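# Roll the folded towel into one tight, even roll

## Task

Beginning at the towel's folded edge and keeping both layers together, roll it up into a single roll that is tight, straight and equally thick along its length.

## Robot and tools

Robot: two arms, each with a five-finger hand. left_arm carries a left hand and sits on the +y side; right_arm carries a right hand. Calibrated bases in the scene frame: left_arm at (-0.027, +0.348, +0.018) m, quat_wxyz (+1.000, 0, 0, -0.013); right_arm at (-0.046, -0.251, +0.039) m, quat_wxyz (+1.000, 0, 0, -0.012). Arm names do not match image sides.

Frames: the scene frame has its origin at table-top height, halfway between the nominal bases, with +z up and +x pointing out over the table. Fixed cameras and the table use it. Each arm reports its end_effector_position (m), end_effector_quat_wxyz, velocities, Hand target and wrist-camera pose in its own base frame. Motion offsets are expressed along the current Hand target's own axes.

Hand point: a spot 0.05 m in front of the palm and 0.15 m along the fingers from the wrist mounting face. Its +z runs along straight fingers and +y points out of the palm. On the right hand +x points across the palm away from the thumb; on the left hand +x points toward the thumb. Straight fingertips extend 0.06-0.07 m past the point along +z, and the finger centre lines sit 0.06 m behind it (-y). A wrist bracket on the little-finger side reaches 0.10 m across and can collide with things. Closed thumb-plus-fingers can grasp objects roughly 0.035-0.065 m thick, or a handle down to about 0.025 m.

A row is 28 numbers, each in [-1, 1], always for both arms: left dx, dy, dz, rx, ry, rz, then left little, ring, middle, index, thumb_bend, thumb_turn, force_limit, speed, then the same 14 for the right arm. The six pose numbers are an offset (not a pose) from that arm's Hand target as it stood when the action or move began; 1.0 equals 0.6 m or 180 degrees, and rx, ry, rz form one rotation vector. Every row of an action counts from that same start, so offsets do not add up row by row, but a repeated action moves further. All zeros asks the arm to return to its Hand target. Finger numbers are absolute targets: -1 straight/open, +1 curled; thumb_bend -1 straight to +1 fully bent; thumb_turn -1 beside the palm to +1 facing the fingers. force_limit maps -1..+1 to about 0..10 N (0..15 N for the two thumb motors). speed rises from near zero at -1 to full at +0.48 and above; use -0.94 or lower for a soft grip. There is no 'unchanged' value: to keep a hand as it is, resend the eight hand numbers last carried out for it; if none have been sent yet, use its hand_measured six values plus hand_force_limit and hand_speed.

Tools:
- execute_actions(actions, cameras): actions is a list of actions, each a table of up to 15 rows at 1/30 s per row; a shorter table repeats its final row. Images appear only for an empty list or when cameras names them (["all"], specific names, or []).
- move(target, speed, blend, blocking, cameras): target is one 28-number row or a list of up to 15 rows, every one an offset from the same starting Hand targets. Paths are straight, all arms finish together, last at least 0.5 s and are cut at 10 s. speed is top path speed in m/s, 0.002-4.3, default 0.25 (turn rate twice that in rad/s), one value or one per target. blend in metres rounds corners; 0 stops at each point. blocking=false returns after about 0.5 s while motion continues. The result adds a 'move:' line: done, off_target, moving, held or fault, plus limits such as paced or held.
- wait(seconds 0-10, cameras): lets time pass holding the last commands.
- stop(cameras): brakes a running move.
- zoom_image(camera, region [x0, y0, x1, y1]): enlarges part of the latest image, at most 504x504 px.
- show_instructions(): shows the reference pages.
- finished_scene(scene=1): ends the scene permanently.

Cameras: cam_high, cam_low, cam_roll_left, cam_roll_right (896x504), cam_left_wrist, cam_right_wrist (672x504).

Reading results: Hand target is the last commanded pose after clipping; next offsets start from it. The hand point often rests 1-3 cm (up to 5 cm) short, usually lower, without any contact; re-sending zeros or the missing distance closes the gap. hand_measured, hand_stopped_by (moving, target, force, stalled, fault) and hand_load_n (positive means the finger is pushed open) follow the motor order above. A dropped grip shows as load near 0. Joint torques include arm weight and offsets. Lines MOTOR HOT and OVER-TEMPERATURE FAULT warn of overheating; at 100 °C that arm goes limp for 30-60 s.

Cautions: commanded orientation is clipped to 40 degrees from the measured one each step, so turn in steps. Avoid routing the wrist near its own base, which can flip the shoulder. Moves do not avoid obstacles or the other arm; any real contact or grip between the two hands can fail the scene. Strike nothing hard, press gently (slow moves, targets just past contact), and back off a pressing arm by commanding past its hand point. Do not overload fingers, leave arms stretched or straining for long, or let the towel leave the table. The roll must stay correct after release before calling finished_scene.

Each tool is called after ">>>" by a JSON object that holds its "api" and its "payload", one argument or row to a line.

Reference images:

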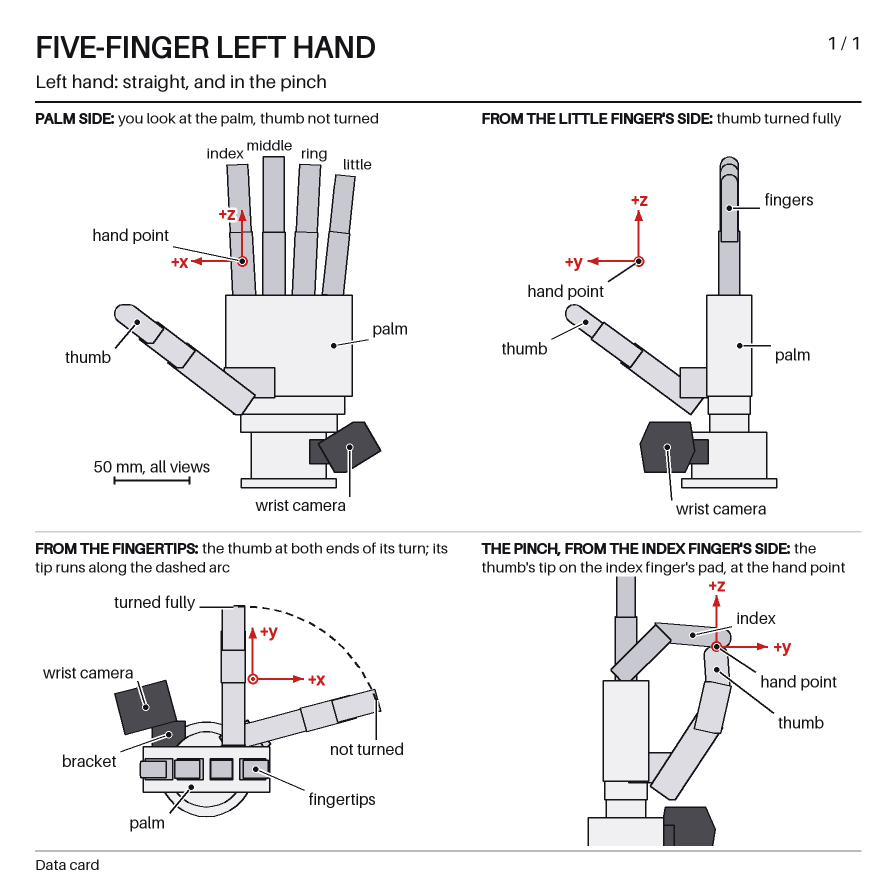

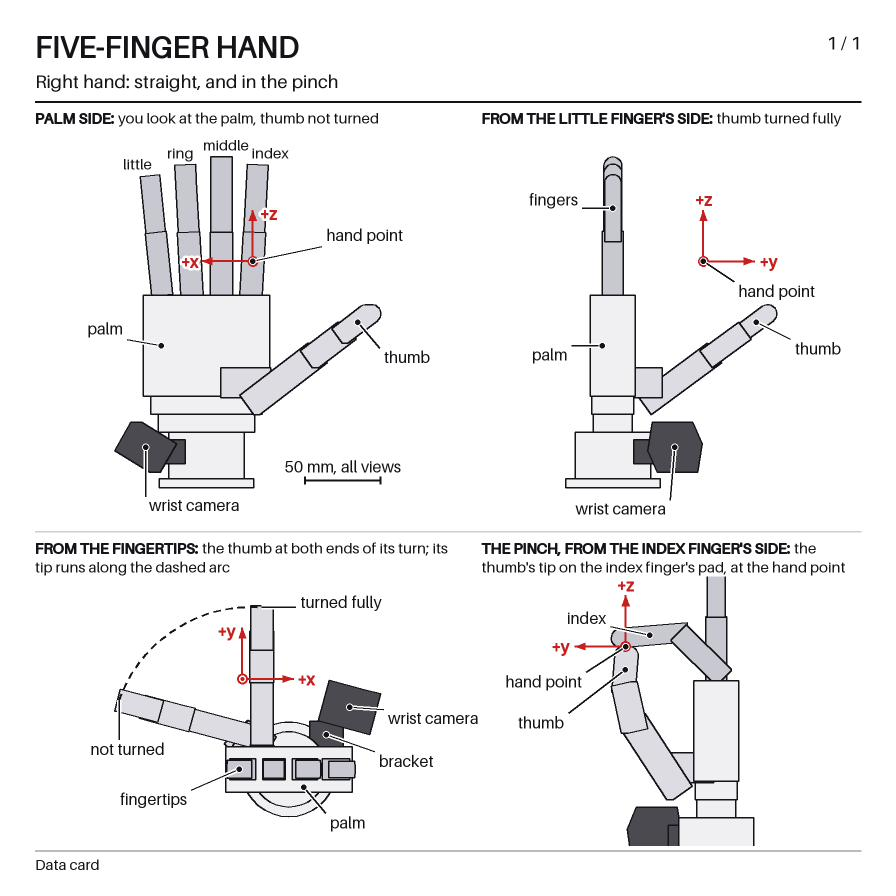

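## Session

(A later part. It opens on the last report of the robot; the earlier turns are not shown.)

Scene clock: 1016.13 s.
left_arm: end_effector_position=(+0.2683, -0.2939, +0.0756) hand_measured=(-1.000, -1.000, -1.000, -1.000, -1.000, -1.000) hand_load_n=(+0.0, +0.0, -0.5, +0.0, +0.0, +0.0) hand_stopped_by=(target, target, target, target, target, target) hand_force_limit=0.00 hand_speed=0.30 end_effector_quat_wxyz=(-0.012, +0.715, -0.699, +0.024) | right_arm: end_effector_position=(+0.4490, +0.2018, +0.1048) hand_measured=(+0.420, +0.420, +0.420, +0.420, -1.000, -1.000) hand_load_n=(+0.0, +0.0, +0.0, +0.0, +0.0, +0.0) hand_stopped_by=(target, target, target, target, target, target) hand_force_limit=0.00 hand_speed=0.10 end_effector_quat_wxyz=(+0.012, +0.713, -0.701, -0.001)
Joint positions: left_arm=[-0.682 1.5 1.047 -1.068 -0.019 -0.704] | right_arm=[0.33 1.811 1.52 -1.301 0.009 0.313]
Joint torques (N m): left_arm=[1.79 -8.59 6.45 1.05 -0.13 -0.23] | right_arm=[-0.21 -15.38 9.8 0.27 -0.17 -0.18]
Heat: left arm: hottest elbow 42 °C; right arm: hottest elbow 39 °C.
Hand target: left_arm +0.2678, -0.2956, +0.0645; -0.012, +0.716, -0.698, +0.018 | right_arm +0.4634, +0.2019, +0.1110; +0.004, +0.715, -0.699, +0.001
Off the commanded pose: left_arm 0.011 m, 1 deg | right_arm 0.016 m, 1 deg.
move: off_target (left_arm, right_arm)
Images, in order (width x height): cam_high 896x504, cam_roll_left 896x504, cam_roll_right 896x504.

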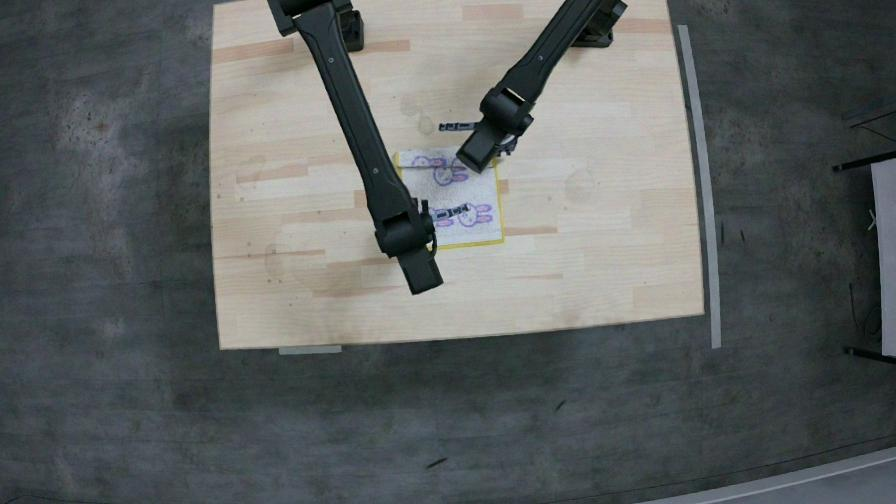

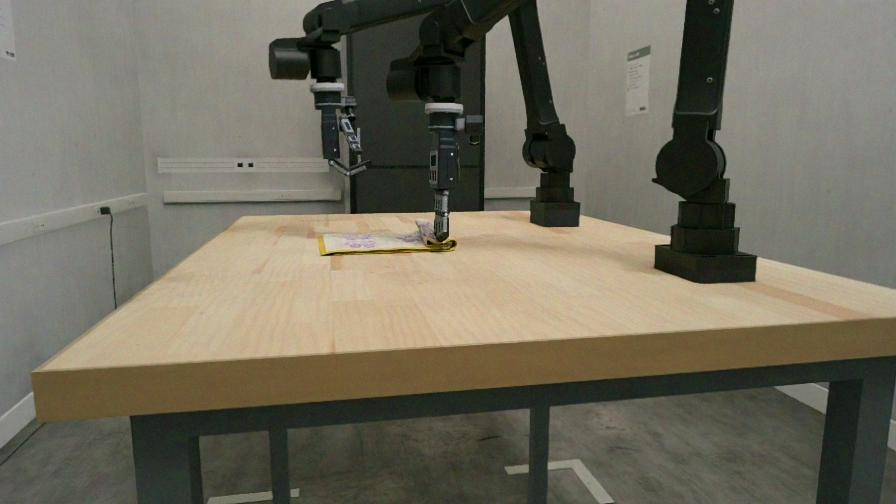

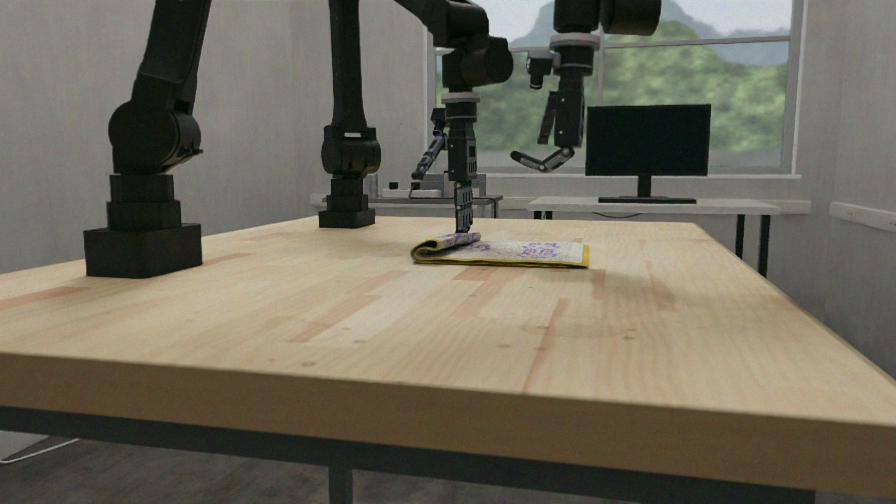

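>>> {"api": "move", "payload": {
  "target": [
    [0,0,0,0,0,0,-1,-1,-1,-1,-1,-1,0,0.3,0,0,-0.03,0,0,0,-1,-1,-1,-1,-1,-1,0,0.3],
    [0,0,0,0,0,0,-1,-1,-1,-1,-1,-1,0,0.3,0,0.3137,-0.03,0,0,0,-1,-1,-1,-1,-1,-1,0,0.3],
    [0,0,0,0,0,0,-1,-1,-1,-1,-1,-1,0,0.3,0,0.3137,0.108,0,0,0,-1,-1,-1,-1,-1,-1,0,0.3]
  ],
  "speed": [0.2,0.3,0.1],
  "blend": [0.0,0.01,0],
  "cameras": ["cam_high","cam_roll_left","cam_roll_right"]
}}

>>> {"api": "zoom_image", "payload": {
  "camera": "cam_roll_left",
  "region": [340, 150, 520, 270]
}}

>>> {"api": "zoom_image", "payload": {
  "camera": "cam_roll_right",
  "region": [370, 150, 550, 270]
}}

>>> {"api": "zoom_image", "payload": {
  "camera": "cam_high",
  "region": [370, 120, 530, 280]
}}

Scene clock: 1025.87 s.
left_arm: end_effector_position=(+0.2705, -0.2896, +0.0724) hand_measured=(-1.000, -1.000, -1.000, -1.000, -0.998, -1.000) hand_load_n=(+0.0, +0.0, -1.5, +0.0, -6.5, +0.0) hand_stopped_by=(target, target, target, target, target, target) hand_force_limit=0.00 hand_speed=0.30 end_effector_quat_wxyz=(-0.023, +0.715, -0.698, +0.021) | right_arm: end_effector_position=(+0.2815, +0.2004, +0.0808) hand_measured=(-1.000, -1.000, -1.000, -1.000, -1.000, -1.000) hand_load_n=(+0.0, +0.0, +0.0, +0.0, +2.5, -8.5) hand_stopped_by=(target, target, target, target, target, target) hand_force_limit=0.00 hand_speed=0.30 end_effector_quat_wxyz=(-0.026, +0.722, -0.691, +0.001)
Joint positions: left_arm=[-0.681 1.502 1.043 -1.067 -0.043 -0.704] | right_arm=[0.458 1.404 0.957 -1.073 -0.017 0.415]
Joint torques (N m): left_arm=[1.79 -8.7 6.65 0.91 0.94 -0.23] | right_arm=[1.14 -5.19 3.92 1.91 0.77 0.31]
Heat: left arm: hottest elbow 41 °C; right arm: hottest elbow 40 °C.
Hand target: left_arm +0.2677, -0.2956, +0.0644; -0.012, +0.716, -0.697, +0.018 | right_arm +0.2751, +0.1971, +0.0471; +0.004, +0.715, -0.699, +0.001
Off the commanded pose: left_arm 0.010 m, 1 deg | right_arm 0.035 m, 4 deg.
move: off_target (right_arm)
Images, in order (width x height): cam_high 896x504, cam_roll_left 896x504, cam_roll_right 896x504.

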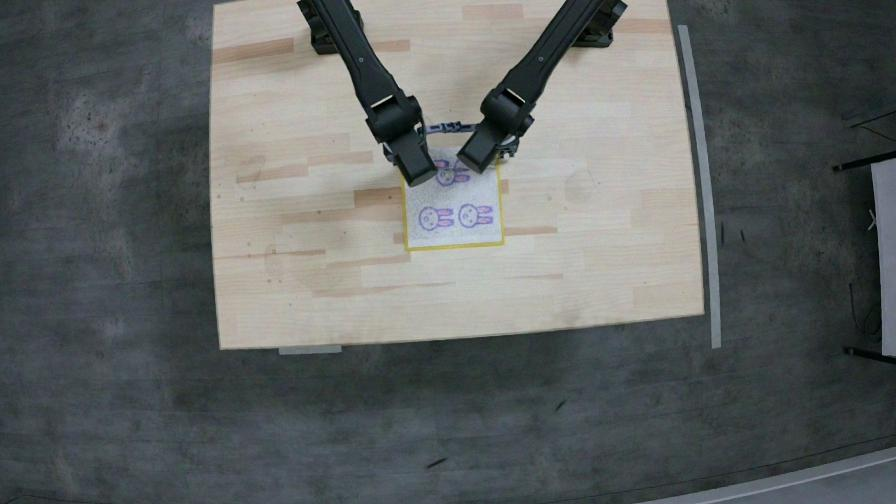

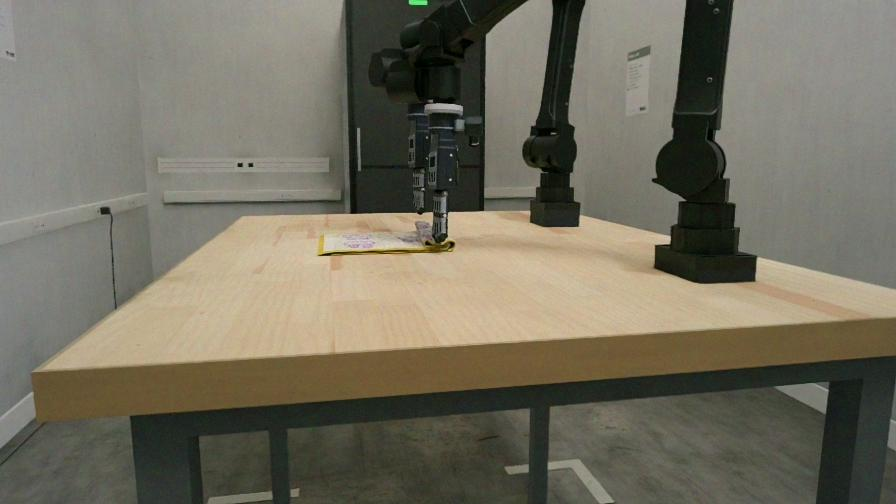

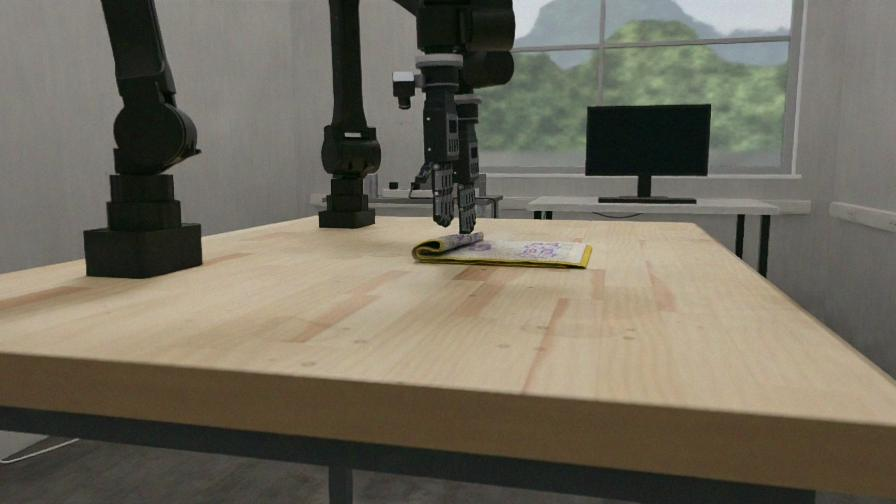

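Scaled by 2.800 from the camera's 896x504 image, which has a finer 1280x720 frame.

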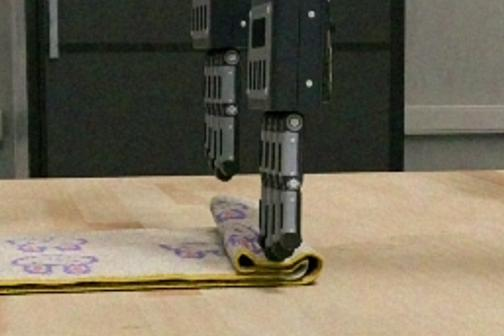

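Scaled by 2.800 from the camera's 896x504 image, which has a finer 1280x720 frame.

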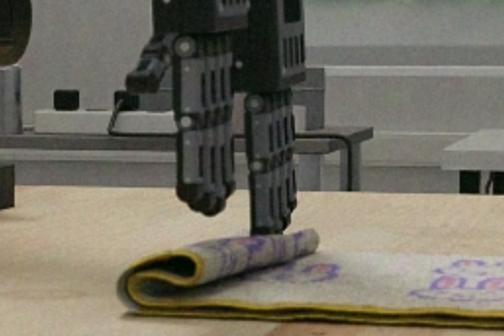

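Scaled by 3.150 from the camera's 896x504 image, which has a finer 1280x720 frame.

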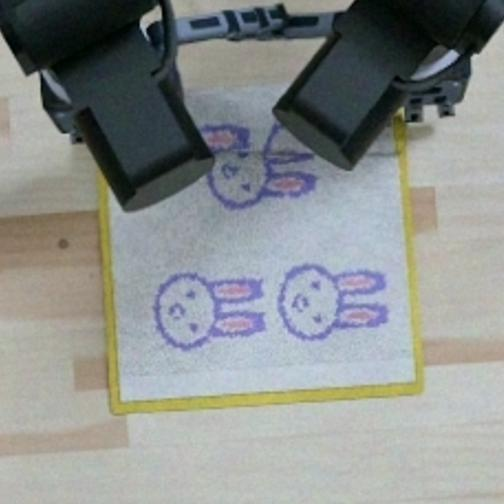

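>>> {"api": "move", "payload": {
  "target": [
    [0,0,0,0,0,0,-1,-1,-1,-1,-1,-1,0,0.3,-0.05,0,-0.12,0,0,0,-1,-1,-1,-1,-1,-1,0,0.3]
  ],
  "speed": [0.12],
  "cameras": []
}}

Scene clock: 1028.17 s.
left_arm: end_effector_position=(+0.2693, -0.2910, +0.0731) hand_measured=(-1.000, -1.000, -1.000, -1.000, -1.000, -1.000) hand_load_n=(+0.0, +0.0, +0.0, +0.0, +0.0, +0.0) hand_stopped_by=(target, target, target, target, target, target) hand_force_limit=0.00 hand_speed=0.30 end_effector_quat_wxyz=(-0.019, +0.715, -0.699, +0.022) | right_arm: end_effector_position=(+0.2633, +0.2178, +0.1099) hand_measured=(-1.000, -1.000, -1.000, -1.000, -1.000, -1.000) hand_load_n=(+0.0, +0.0, +0.0, +0.0, -0.5, +0.0) hand_stopped_by=(target, target, target, target, target, target) hand_force_limit=0.00 hand_speed=0.30 end_effector_quat_wxyz=(+0.012, +0.718, -0.696, -0.001)
Joint positions: left_arm=[-0.681 1.501 1.043 -1.067 -0.034 -0.704] | right_arm=[0.531 1.403 1.034 -1.225 0.004 0.499]
Joint torques (N m): left_arm=[1.79 -8.59 6.71 0.95 0.53 -0.24] | right_arm=[0.62 -9 9.51 0.17 -0.09 0.21]
Heat: left arm: hottest elbow 41 °C; right arm: hottest elbow 40 °C.
Hand target: left_arm +0.2677, -0.2956, +0.0643; -0.012, +0.716, -0.697, +0.018 | right_arm +0.2745, +0.2276, +0.1187; +0.004, +0.715, -0.699, +0.001
Off the commanded pose: left_arm 0.010 m, 1 deg | right_arm 0.018 m, 1 deg.
move: off_target (right_arm)
No camera images: "cameras" was empty.

>>> {"api": "move", "payload": {
  "target": [
    [0,0,0,0,0,0,-1,-1,-1,-1,-1,-1,0,0.3,0.05,0,-0.02,0,0,0,-1,-1,-1,-1,-1,-1,0,0.3],
    [0,0,0,0,0,0,-1,-1,-1,-1,-1,1,0,0.1,0.05,0,-0.02,0,0,0,-1,-1,-1,-1,-1,1,0,0.1]
  ],
  "speed": [0.12,0.1],
  "cameras": ["cam_high","cam_low"]
}}

Scene clock: 1031.77 s.
left_arm: end_effector_position=(+0.2694, -0.2910, +0.0731) hand_measured=(-1.000, -1.000, -1.000, -1.000, -1.000, +1.000) hand_load_n=(+0.0, +0.0, +0.0, +0.5, +0.0, +0.0) hand_stopped_by=(target, target, target, target, target, target) hand_force_limit=0.00 hand_speed=0.10 end_effector_quat_wxyz=(-0.019, +0.715, -0.698, +0.022) | right_arm: end_effector_position=(+0.2661, +0.1965, +0.1208) hand_measured=(-1.000, -1.000, -1.000, -1.000, -1.000, +1.000) hand_load_n=(+0.0, +0.0, +0.0, +0.0, +0.0, +0.0) hand_stopped_by=(target, target, target, target, target, target) hand_force_limit=0.00 hand_speed=0.10 end_effector_quat_wxyz=(+0.014, +0.713, -0.701, -0.002)
Joint positions: left_arm=[-0.681 1.501 1.043 -1.067 -0.034 -0.704] | right_arm=[0.475 1.373 1.034 -1.259 0.005 0.459]
Joint torques (N m): left_arm=[1.73 -8.59 6.67 0.94 0.52 -0.22] | right_arm=[-0.44 -9.11 8.75 0.12 -0.04 -0.14]
Heat: left arm: hottest elbow 41 °C; right arm: hottest elbow 40 °C.
Hand target: left_arm +0.2677, -0.2956, +0.0643; -0.012, +0.716, -0.697, +0.018 | right_arm +0.2753, +0.1977, +0.1310; +0.004, +0.715, -0.699, +0.001
Off the commanded pose: left_arm 0.010 m, 1 deg | right_arm 0.014 m, 1 deg.
move: off_target (right_arm); target 2's new numbers were sent with right_arm's hand 0.014 m and 1 deg from that target
Images, in order (width x height): cam_high 896x504, cam_low 896x504.

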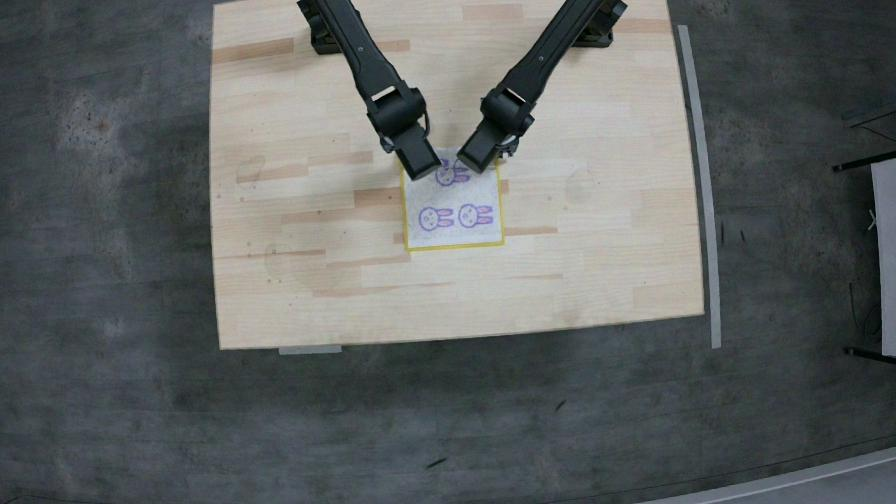

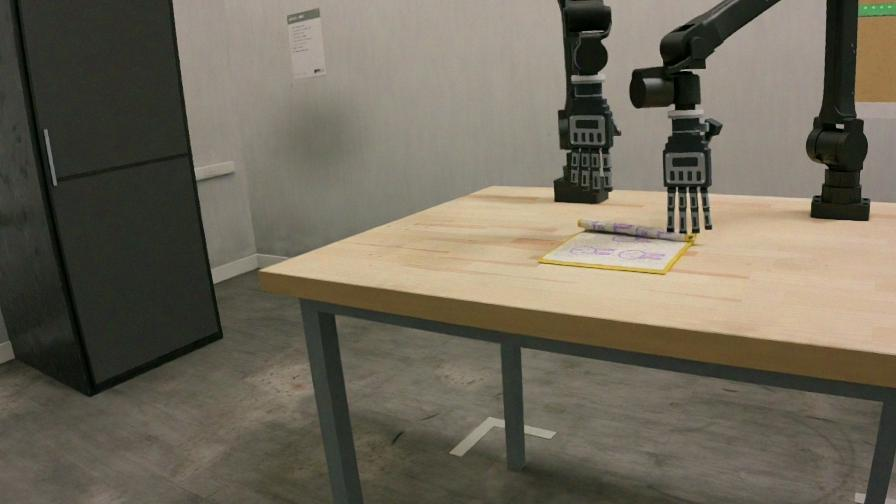

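>>> {"api": "move", "payload": {
  "target": [
    [0,0,0,0,0,0,-1,-1,-1,-1,-1,1,0,0.3,0,-0.01,0.143,0,0,0,-1,-1,-1,-1,-1,1,0,0.1]
  ],
  "speed": [0.1],
  "cameras": ["cam_high","cam_roll_left","cam_roll_right"]
}}

>>> {"api": "zoom_image", "payload": {
  "camera": "cam_roll_left",
  "region": [340, 150, 520, 270]
}}

>>> {"api": "zoom_image", "payload": {
  "camera": "cam_roll_right",
  "region": [370, 150, 550, 270]
}}

>>> {"api": "zoom_image", "payload": {
  "camera": "cam_high",
  "region": [370, 120, 530, 280]
}}

Scene clock: 1035.43 s.
left_arm: end_effector_position=(+0.2694, -0.2910, +0.0731) hand_measured=(-1.000, -1.000, -1.000, -1.000, -1.000, +1.000) hand_load_n=(+0.0, +0.0, +0.0, +0.0, +0.0, +0.0) hand_stopped_by=(target, target, target, target, target, target) hand_force_limit=0.00 hand_speed=0.30 end_effector_quat_wxyz=(-0.019, +0.715, -0.698, +0.022) | right_arm: end_effector_position=(+0.2819, +0.2016, +0.0542) hand_measured=(-1.000, -1.000, -1.000, -1.000, -1.000, +1.000) hand_load_n=(-0.5, +0.0, +0.0, +0.0, +0.0, +0.0) hand_stopped_by=(target, target, target, target, target, target) hand_force_limit=0.00 hand_speed=0.10 end_effector_quat_wxyz=(-0.002, +0.713, -0.701, +0.003)
Joint positions: left_arm=[-0.681 1.501 1.043 -1.067 -0.034 -0.704] | right_arm=[0.469 1.469 0.945 -1.04 0.005 0.452]
Joint torques (N m): left_arm=[1.79 -8.59 6.67 0.9 0.53 -0.23] | right_arm=[-0.09 -8.76 5.37 0.98 -0.06 -0.14]
Heat: left arm: hottest elbow 41 °C; right arm: hottest elbow 40 °C.
Hand target: left_arm +0.2677, -0.2956, +0.0643; -0.012, +0.716, -0.697, +0.018 | right_arm +0.2809, +0.1972, +0.0452; +0.004, +0.715, -0.699, +0.001
Off the commanded pose: left_arm 0.010 m, 1 deg | right_arm 0.010 m, 1 deg.
move: done
Images, in order (width x height): cam_high 896x504, cam_roll_left 896x504, cam_roll_right 896x504.

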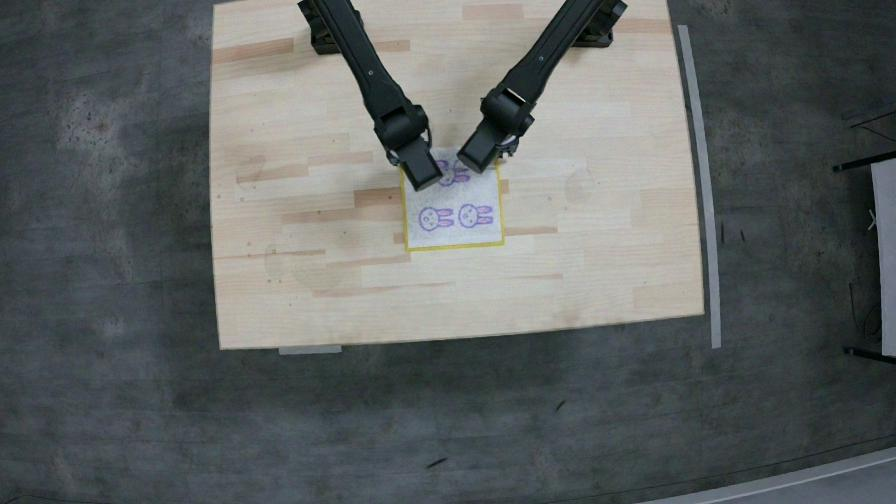

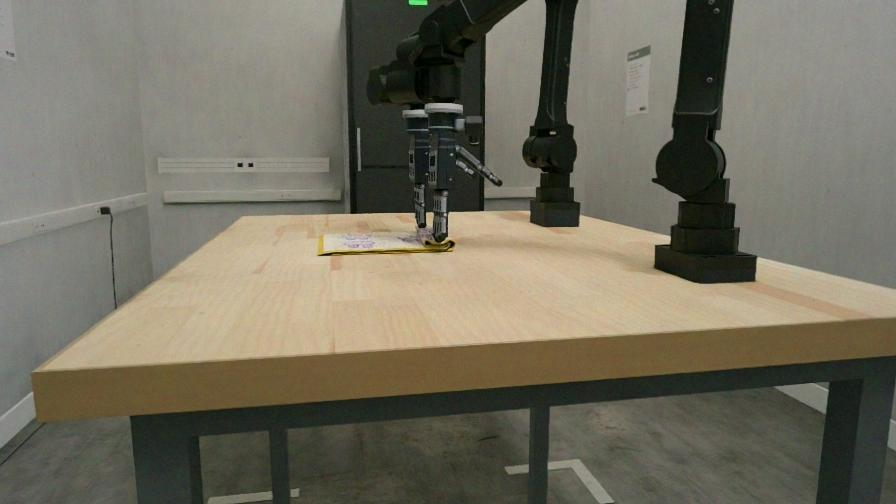

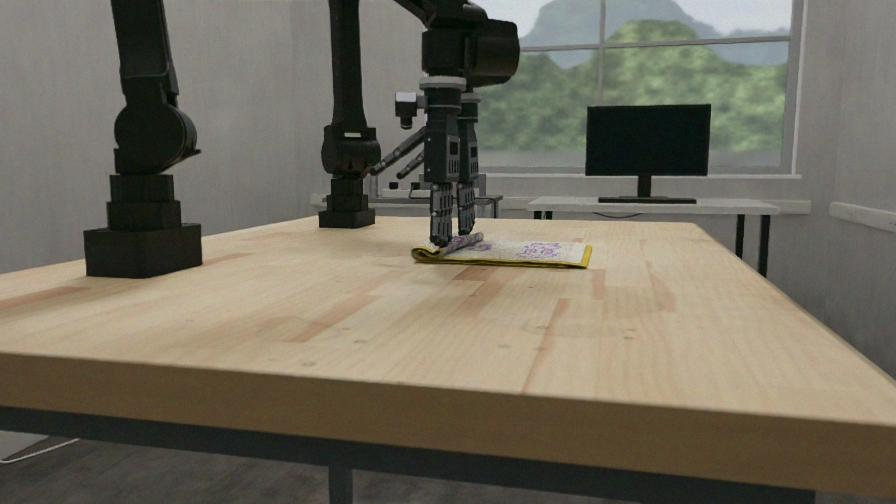

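Scaled by 2.800 from the camera's 896x504 image, which has a finer 1280x720 frame.

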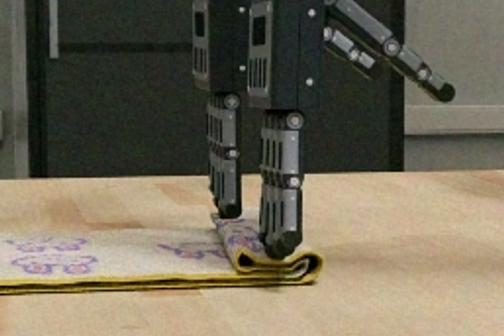

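Scaled by 2.800 from the camera's 896x504 image, which has a finer 1280x720 frame.

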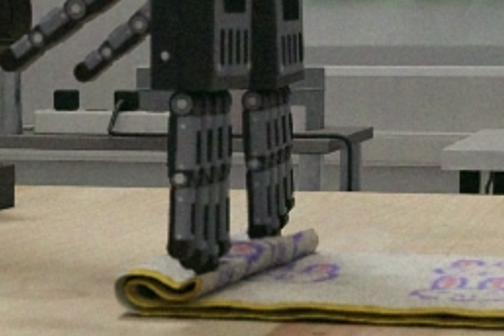

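Scaled by 3.150 from the camera's 896x504 image, which has a finer 1280x720 frame.

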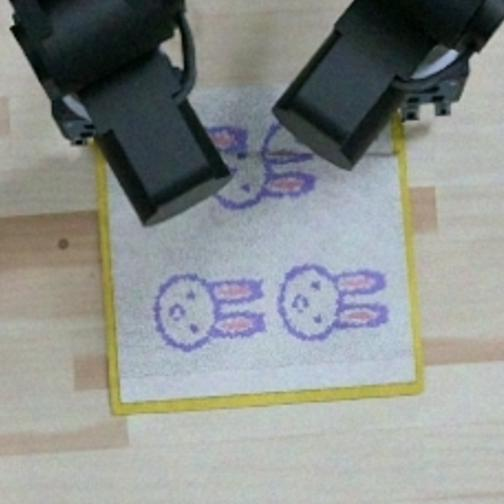

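>>> {"api": "move", "payload": {
  "target": [
    [0,-0.004,-0.03,0,0,0,-1,-1,-1,-1,-1,1,0,0.3,0,-0.002,-0.03,0,0,0,-1,-1,-1,-1,-1,1,0,0.1],
    [0,-0.004,-0.13,0,0,0,-1,-1,-1,-1,-1,1,0,0.3,0,-0.002,-0.13,0,0,0,-1,-1,-1,-1,-1,1,0,0.1]
  ],
  "speed": [0.06,0.15],
  "cameras": ["cam_high","cam_roll_left","cam_roll_right"]
}}

>>> {"api": "zoom_image", "payload": {
  "camera": "cam_roll_left",
  "region": [300, 150, 480, 270]
}}

>>> {"api": "zoom_image", "payload": {
  "camera": "cam_roll_right",
  "region": [400, 150, 620, 280]
}}

>>> {"api": "zoom_image", "payload": {
  "camera": "cam_high",
  "region": [370, 120, 530, 280]
}}

Scene clock: 1039.20 s.
left_arm: end_effector_position=(+0.2564, -0.2831, +0.1249) hand_measured=(-1.000, -1.000, -1.000, -1.000, -1.000, +1.000) hand_load_n=(+0.0, +0.0, +0.0, +0.0, +0.0, +0.0) hand_stopped_by=(target, target, target, target, target, target) hand_force_limit=0.00 hand_speed=0.30 end_effector_quat_wxyz=(-0.012, +0.715, -0.699, -0.002) | right_arm: end_effector_position=(+0.2693, +0.1952, +0.1121) hand_measured=(-1.000, -1.000, -1.000, -1.000, -1.000, +1.000) hand_load_n=(+0.0, +0.0, +0.0, +0.0, -0.5, +0.0) hand_stopped_by=(target, target, target, target, target, target) hand_force_limit=0.00 hand_speed=0.10 end_effector_quat_wxyz=(+0.015, +0.713, -0.701, -0.003)
Joint positions: left_arm=[-0.681 1.444 1.123 -1.252 -0.023 -0.704] | right_arm=[0.469 1.39 1.025 -1.237 0.005 0.451]
Joint torques (N m): left_arm=[1.85 -9.99 10.62 -0.17 0.08 -0.23] | right_arm=[-0.5 -8.94 9.28 0.1 -0.04 -0.14]
Heat: left arm: hottest elbow 41 °C; right arm: hottest elbow 40 °C.
Hand target: left_arm +0.2668, -0.2950, +0.1424; -0.012, +0.716, -0.698, +0.018 | right_arm +0.2825, +0.1978, +0.1231; +0.004, +0.715, -0.699, +0.001
Off the commanded pose: left_arm 0.024 m, 2 deg | right_arm 0.017 m, 1 deg.
move: off_target (left_arm, right_arm)
Images, in order (width x height): cam_high 896x504, cam_roll_left 896x504, cam_roll_right 896x504.

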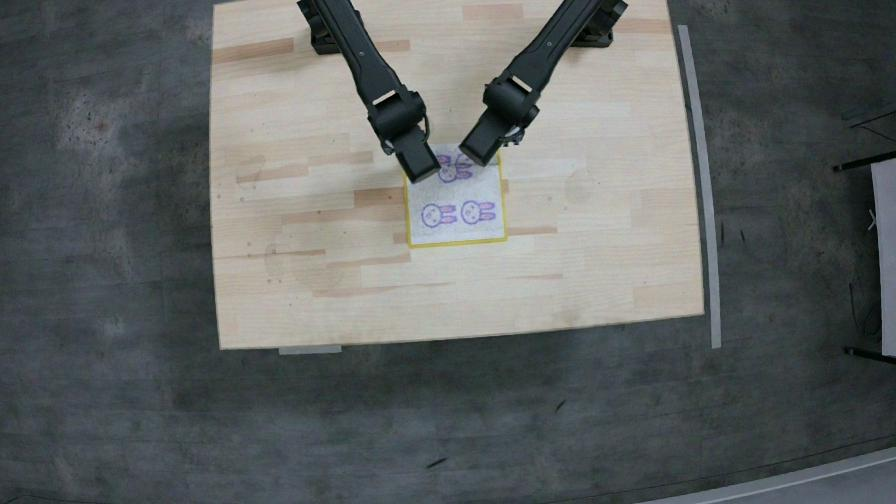

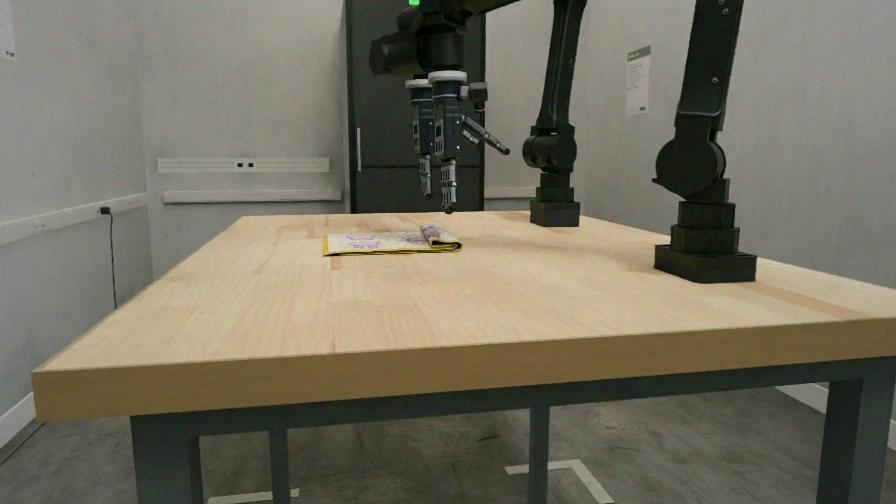

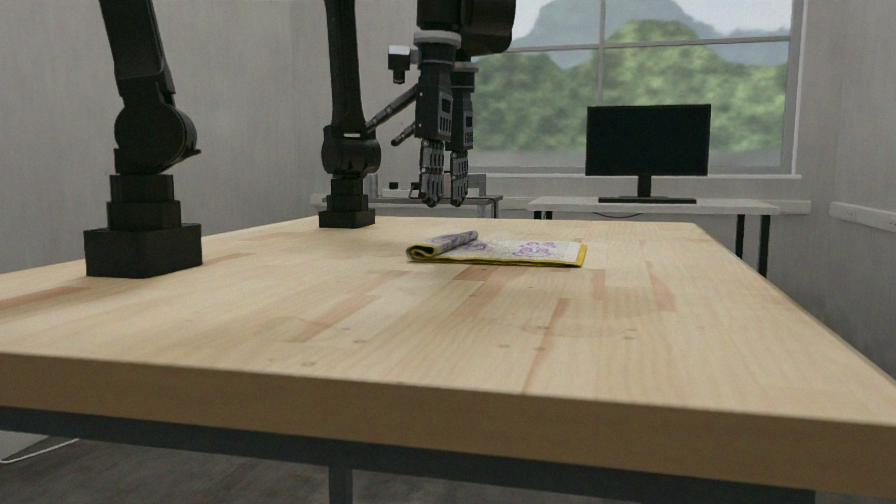

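Scaled by 2.800 from the camera's 896x504 image, which has a finer 1280x720 frame.

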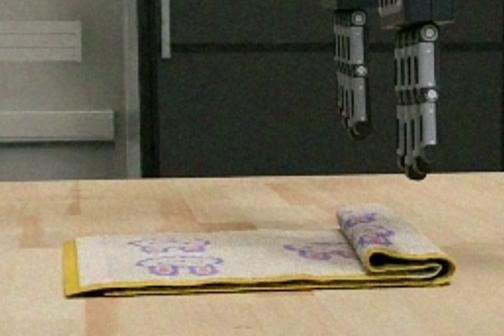

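Scaled by 2.291 from the camera's 896x504 image, which has a finer 1280x720 frame.

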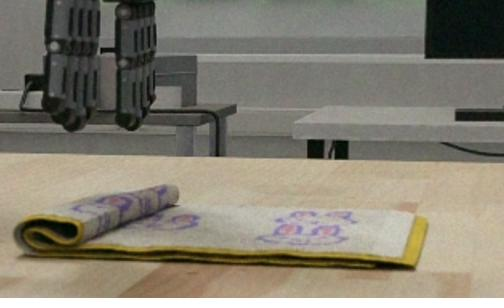

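Scaled by 3.150 from the camera's 896x504 image, which has a finer 1280x720 frame.

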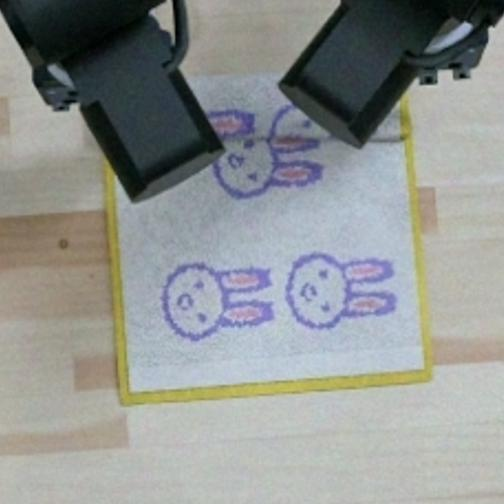

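>>> {"api": "move", "payload": {
  "target": [
    [-0.035,-0.0728,0.06,0.36,0,0,-0.4,-0.4,-0.4,-0.4,-0.85,1,0,0.2,0.015,-0.0675,0.055,0.381,0,0,-0.4,-0.4,-0.4,-0.4,-0.85,1,0,0.2],
    [0,-0.0728,0.12,0.36,0,0,-0.4,-0.4,-0.4,-0.4,-0.85,1,0,0.2,-0.0208,-0.0675,0.12,0.381,0,0,-0.4,-0.4,-0.4,-0.4,-0.85,1,0,0.2]
  ],
  "speed": [0.25,0.12],
  "cameras": ["cam_high","cam_roll_left","cam_roll_right","cam_left_wrist","cam_right_wrist"]
}}

>>> {"api": "zoom_image", "payload": {
  "camera": "cam_roll_left",
  "region": [360, 160, 520, 270]
}}

>>> {"api": "zoom_image", "payload": {
  "camera": "cam_roll_right",
  "region": [360, 160, 520, 270]
}}

>>> {"api": "zoom_image", "payload": {
  "camera": "cam_high",
  "region": [370, 80, 530, 240]
}}

Scene clock: 1049.77 s.
left_arm: end_effector_position=(+0.3155, -0.2900, +0.0757) hand_measured=(-0.400, -0.400, -0.400, -0.400, -0.850, +1.000) hand_load_n=(+0.0, +0.0, -0.5, +0.0, +0.0, +0.0) hand_stopped_by=(target, target, target, target, target, target) hand_force_limit=0.00 hand_speed=0.20 end_effector_quat_wxyz=(-0.397, +0.599, -0.580, +0.385) | right_arm: end_effector_position=(+0.3255, +0.2088, +0.0552) hand_measured=(-0.400, -0.400, -0.400, -0.400, -0.850, +1.000) hand_load_n=(+0.0, +0.0, +0.0, +0.0, +0.0, +0.0) hand_stopped_by=(target, target, target, target, target, target) hand_force_limit=0.00 hand_speed=0.20 end_effector_quat_wxyz=(-0.396, +0.594, -0.575, +0.398)
Joint positions: left_arm=[-1.027 1.256 0.519 0.026 -0.932 -0.605] | right_arm=[0.813 1.13 0.3 0.313 0.729 0.344]
Joint torques (N m): left_arm=[1.44 -5.3 6.41 2.1 -0.72 -0.22] | right_arm=[1.08 -3.25 5.23 2.36 0.4 0.14]
Heat: left arm: hottest elbow 42 °C; right arm: hottest elbow 40 °C.
Hand target: left_arm +0.3135, -0.2942, +0.0723; -0.394, +0.598, -0.579, +0.389 | right_arm +0.3224, +0.2107, +0.0509; -0.399, +0.593, -0.577, +0.395
Off the commanded pose: left_arm 0.006 m, 1 deg | right_arm 0.006 m, 1 deg.
move: done
Images, in order (width x height): cam_high 896x504, cam_roll_left 896x504, cam_roll_right 896x504, cam_left_wrist 672x504, cam_right_wrist 672x504.

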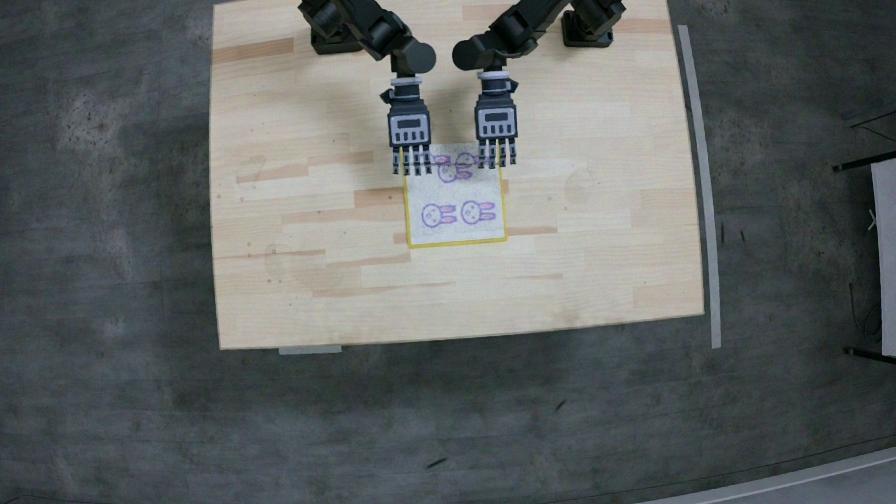

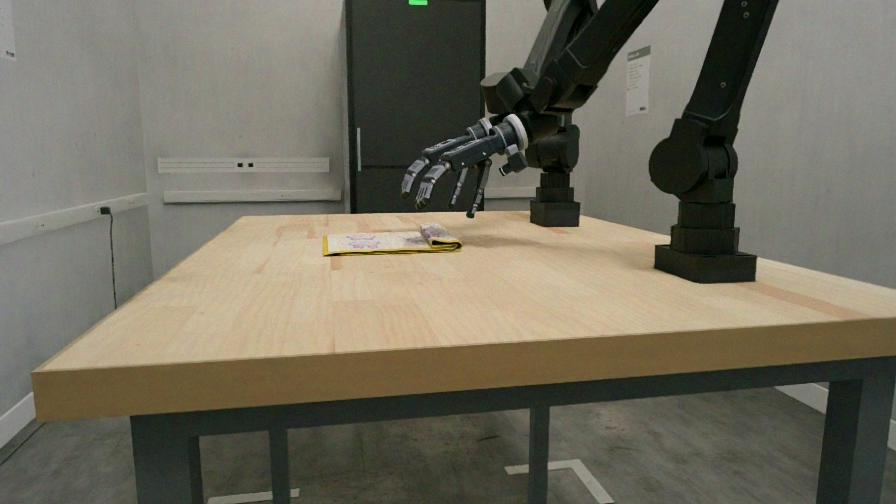

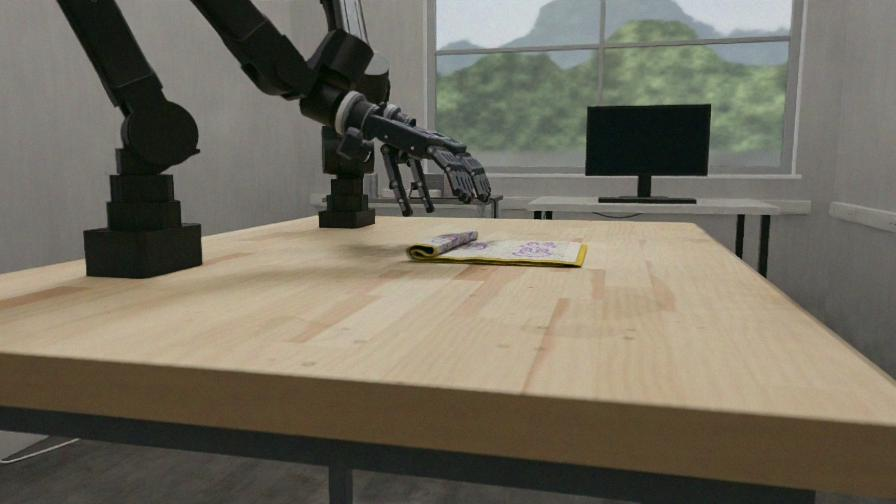

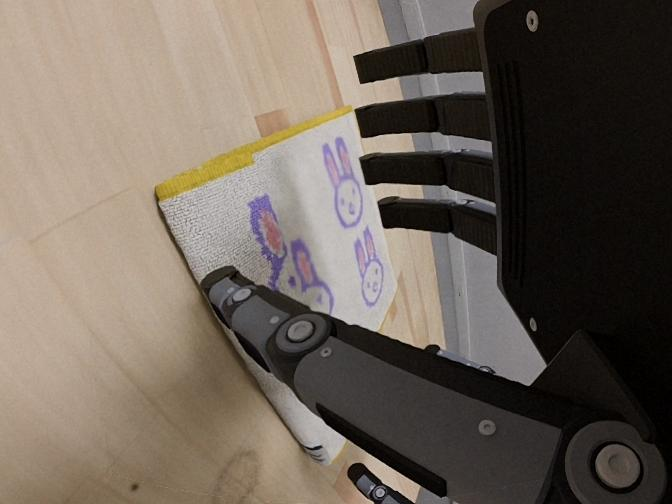

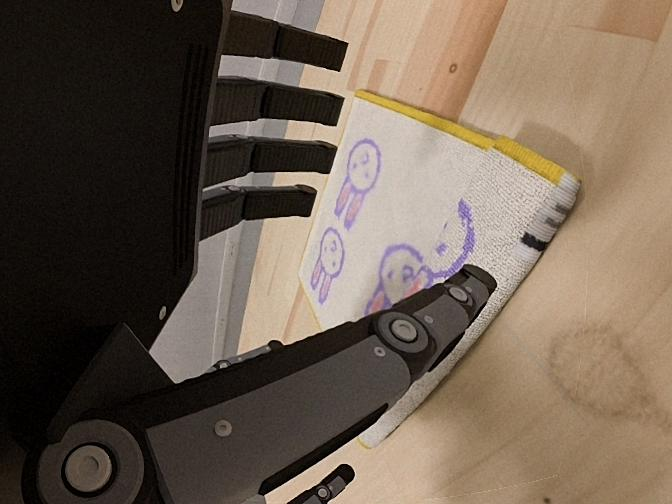

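Scaled by 3.150 from the camera's 896x504 image, which has a finer 1280x720 frame.

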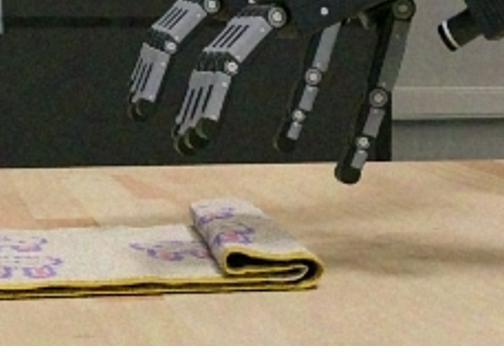

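Scaled by 3.150 from the camera's 896x504 image, which has a finer 1280x720 frame.

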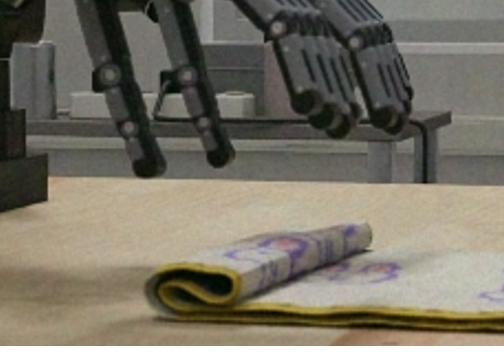

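Scaled by 3.150 from the camera's 896x504 image, which has a finer 1280x720 frame.

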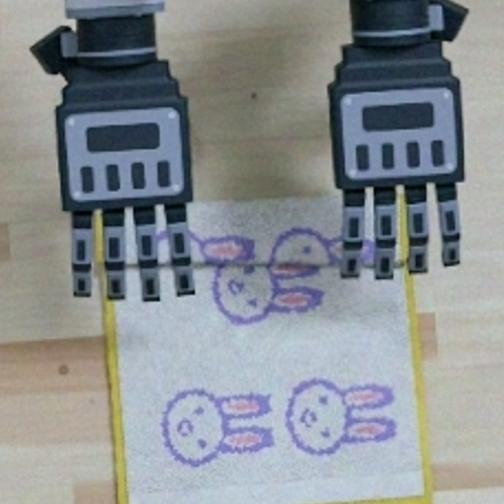

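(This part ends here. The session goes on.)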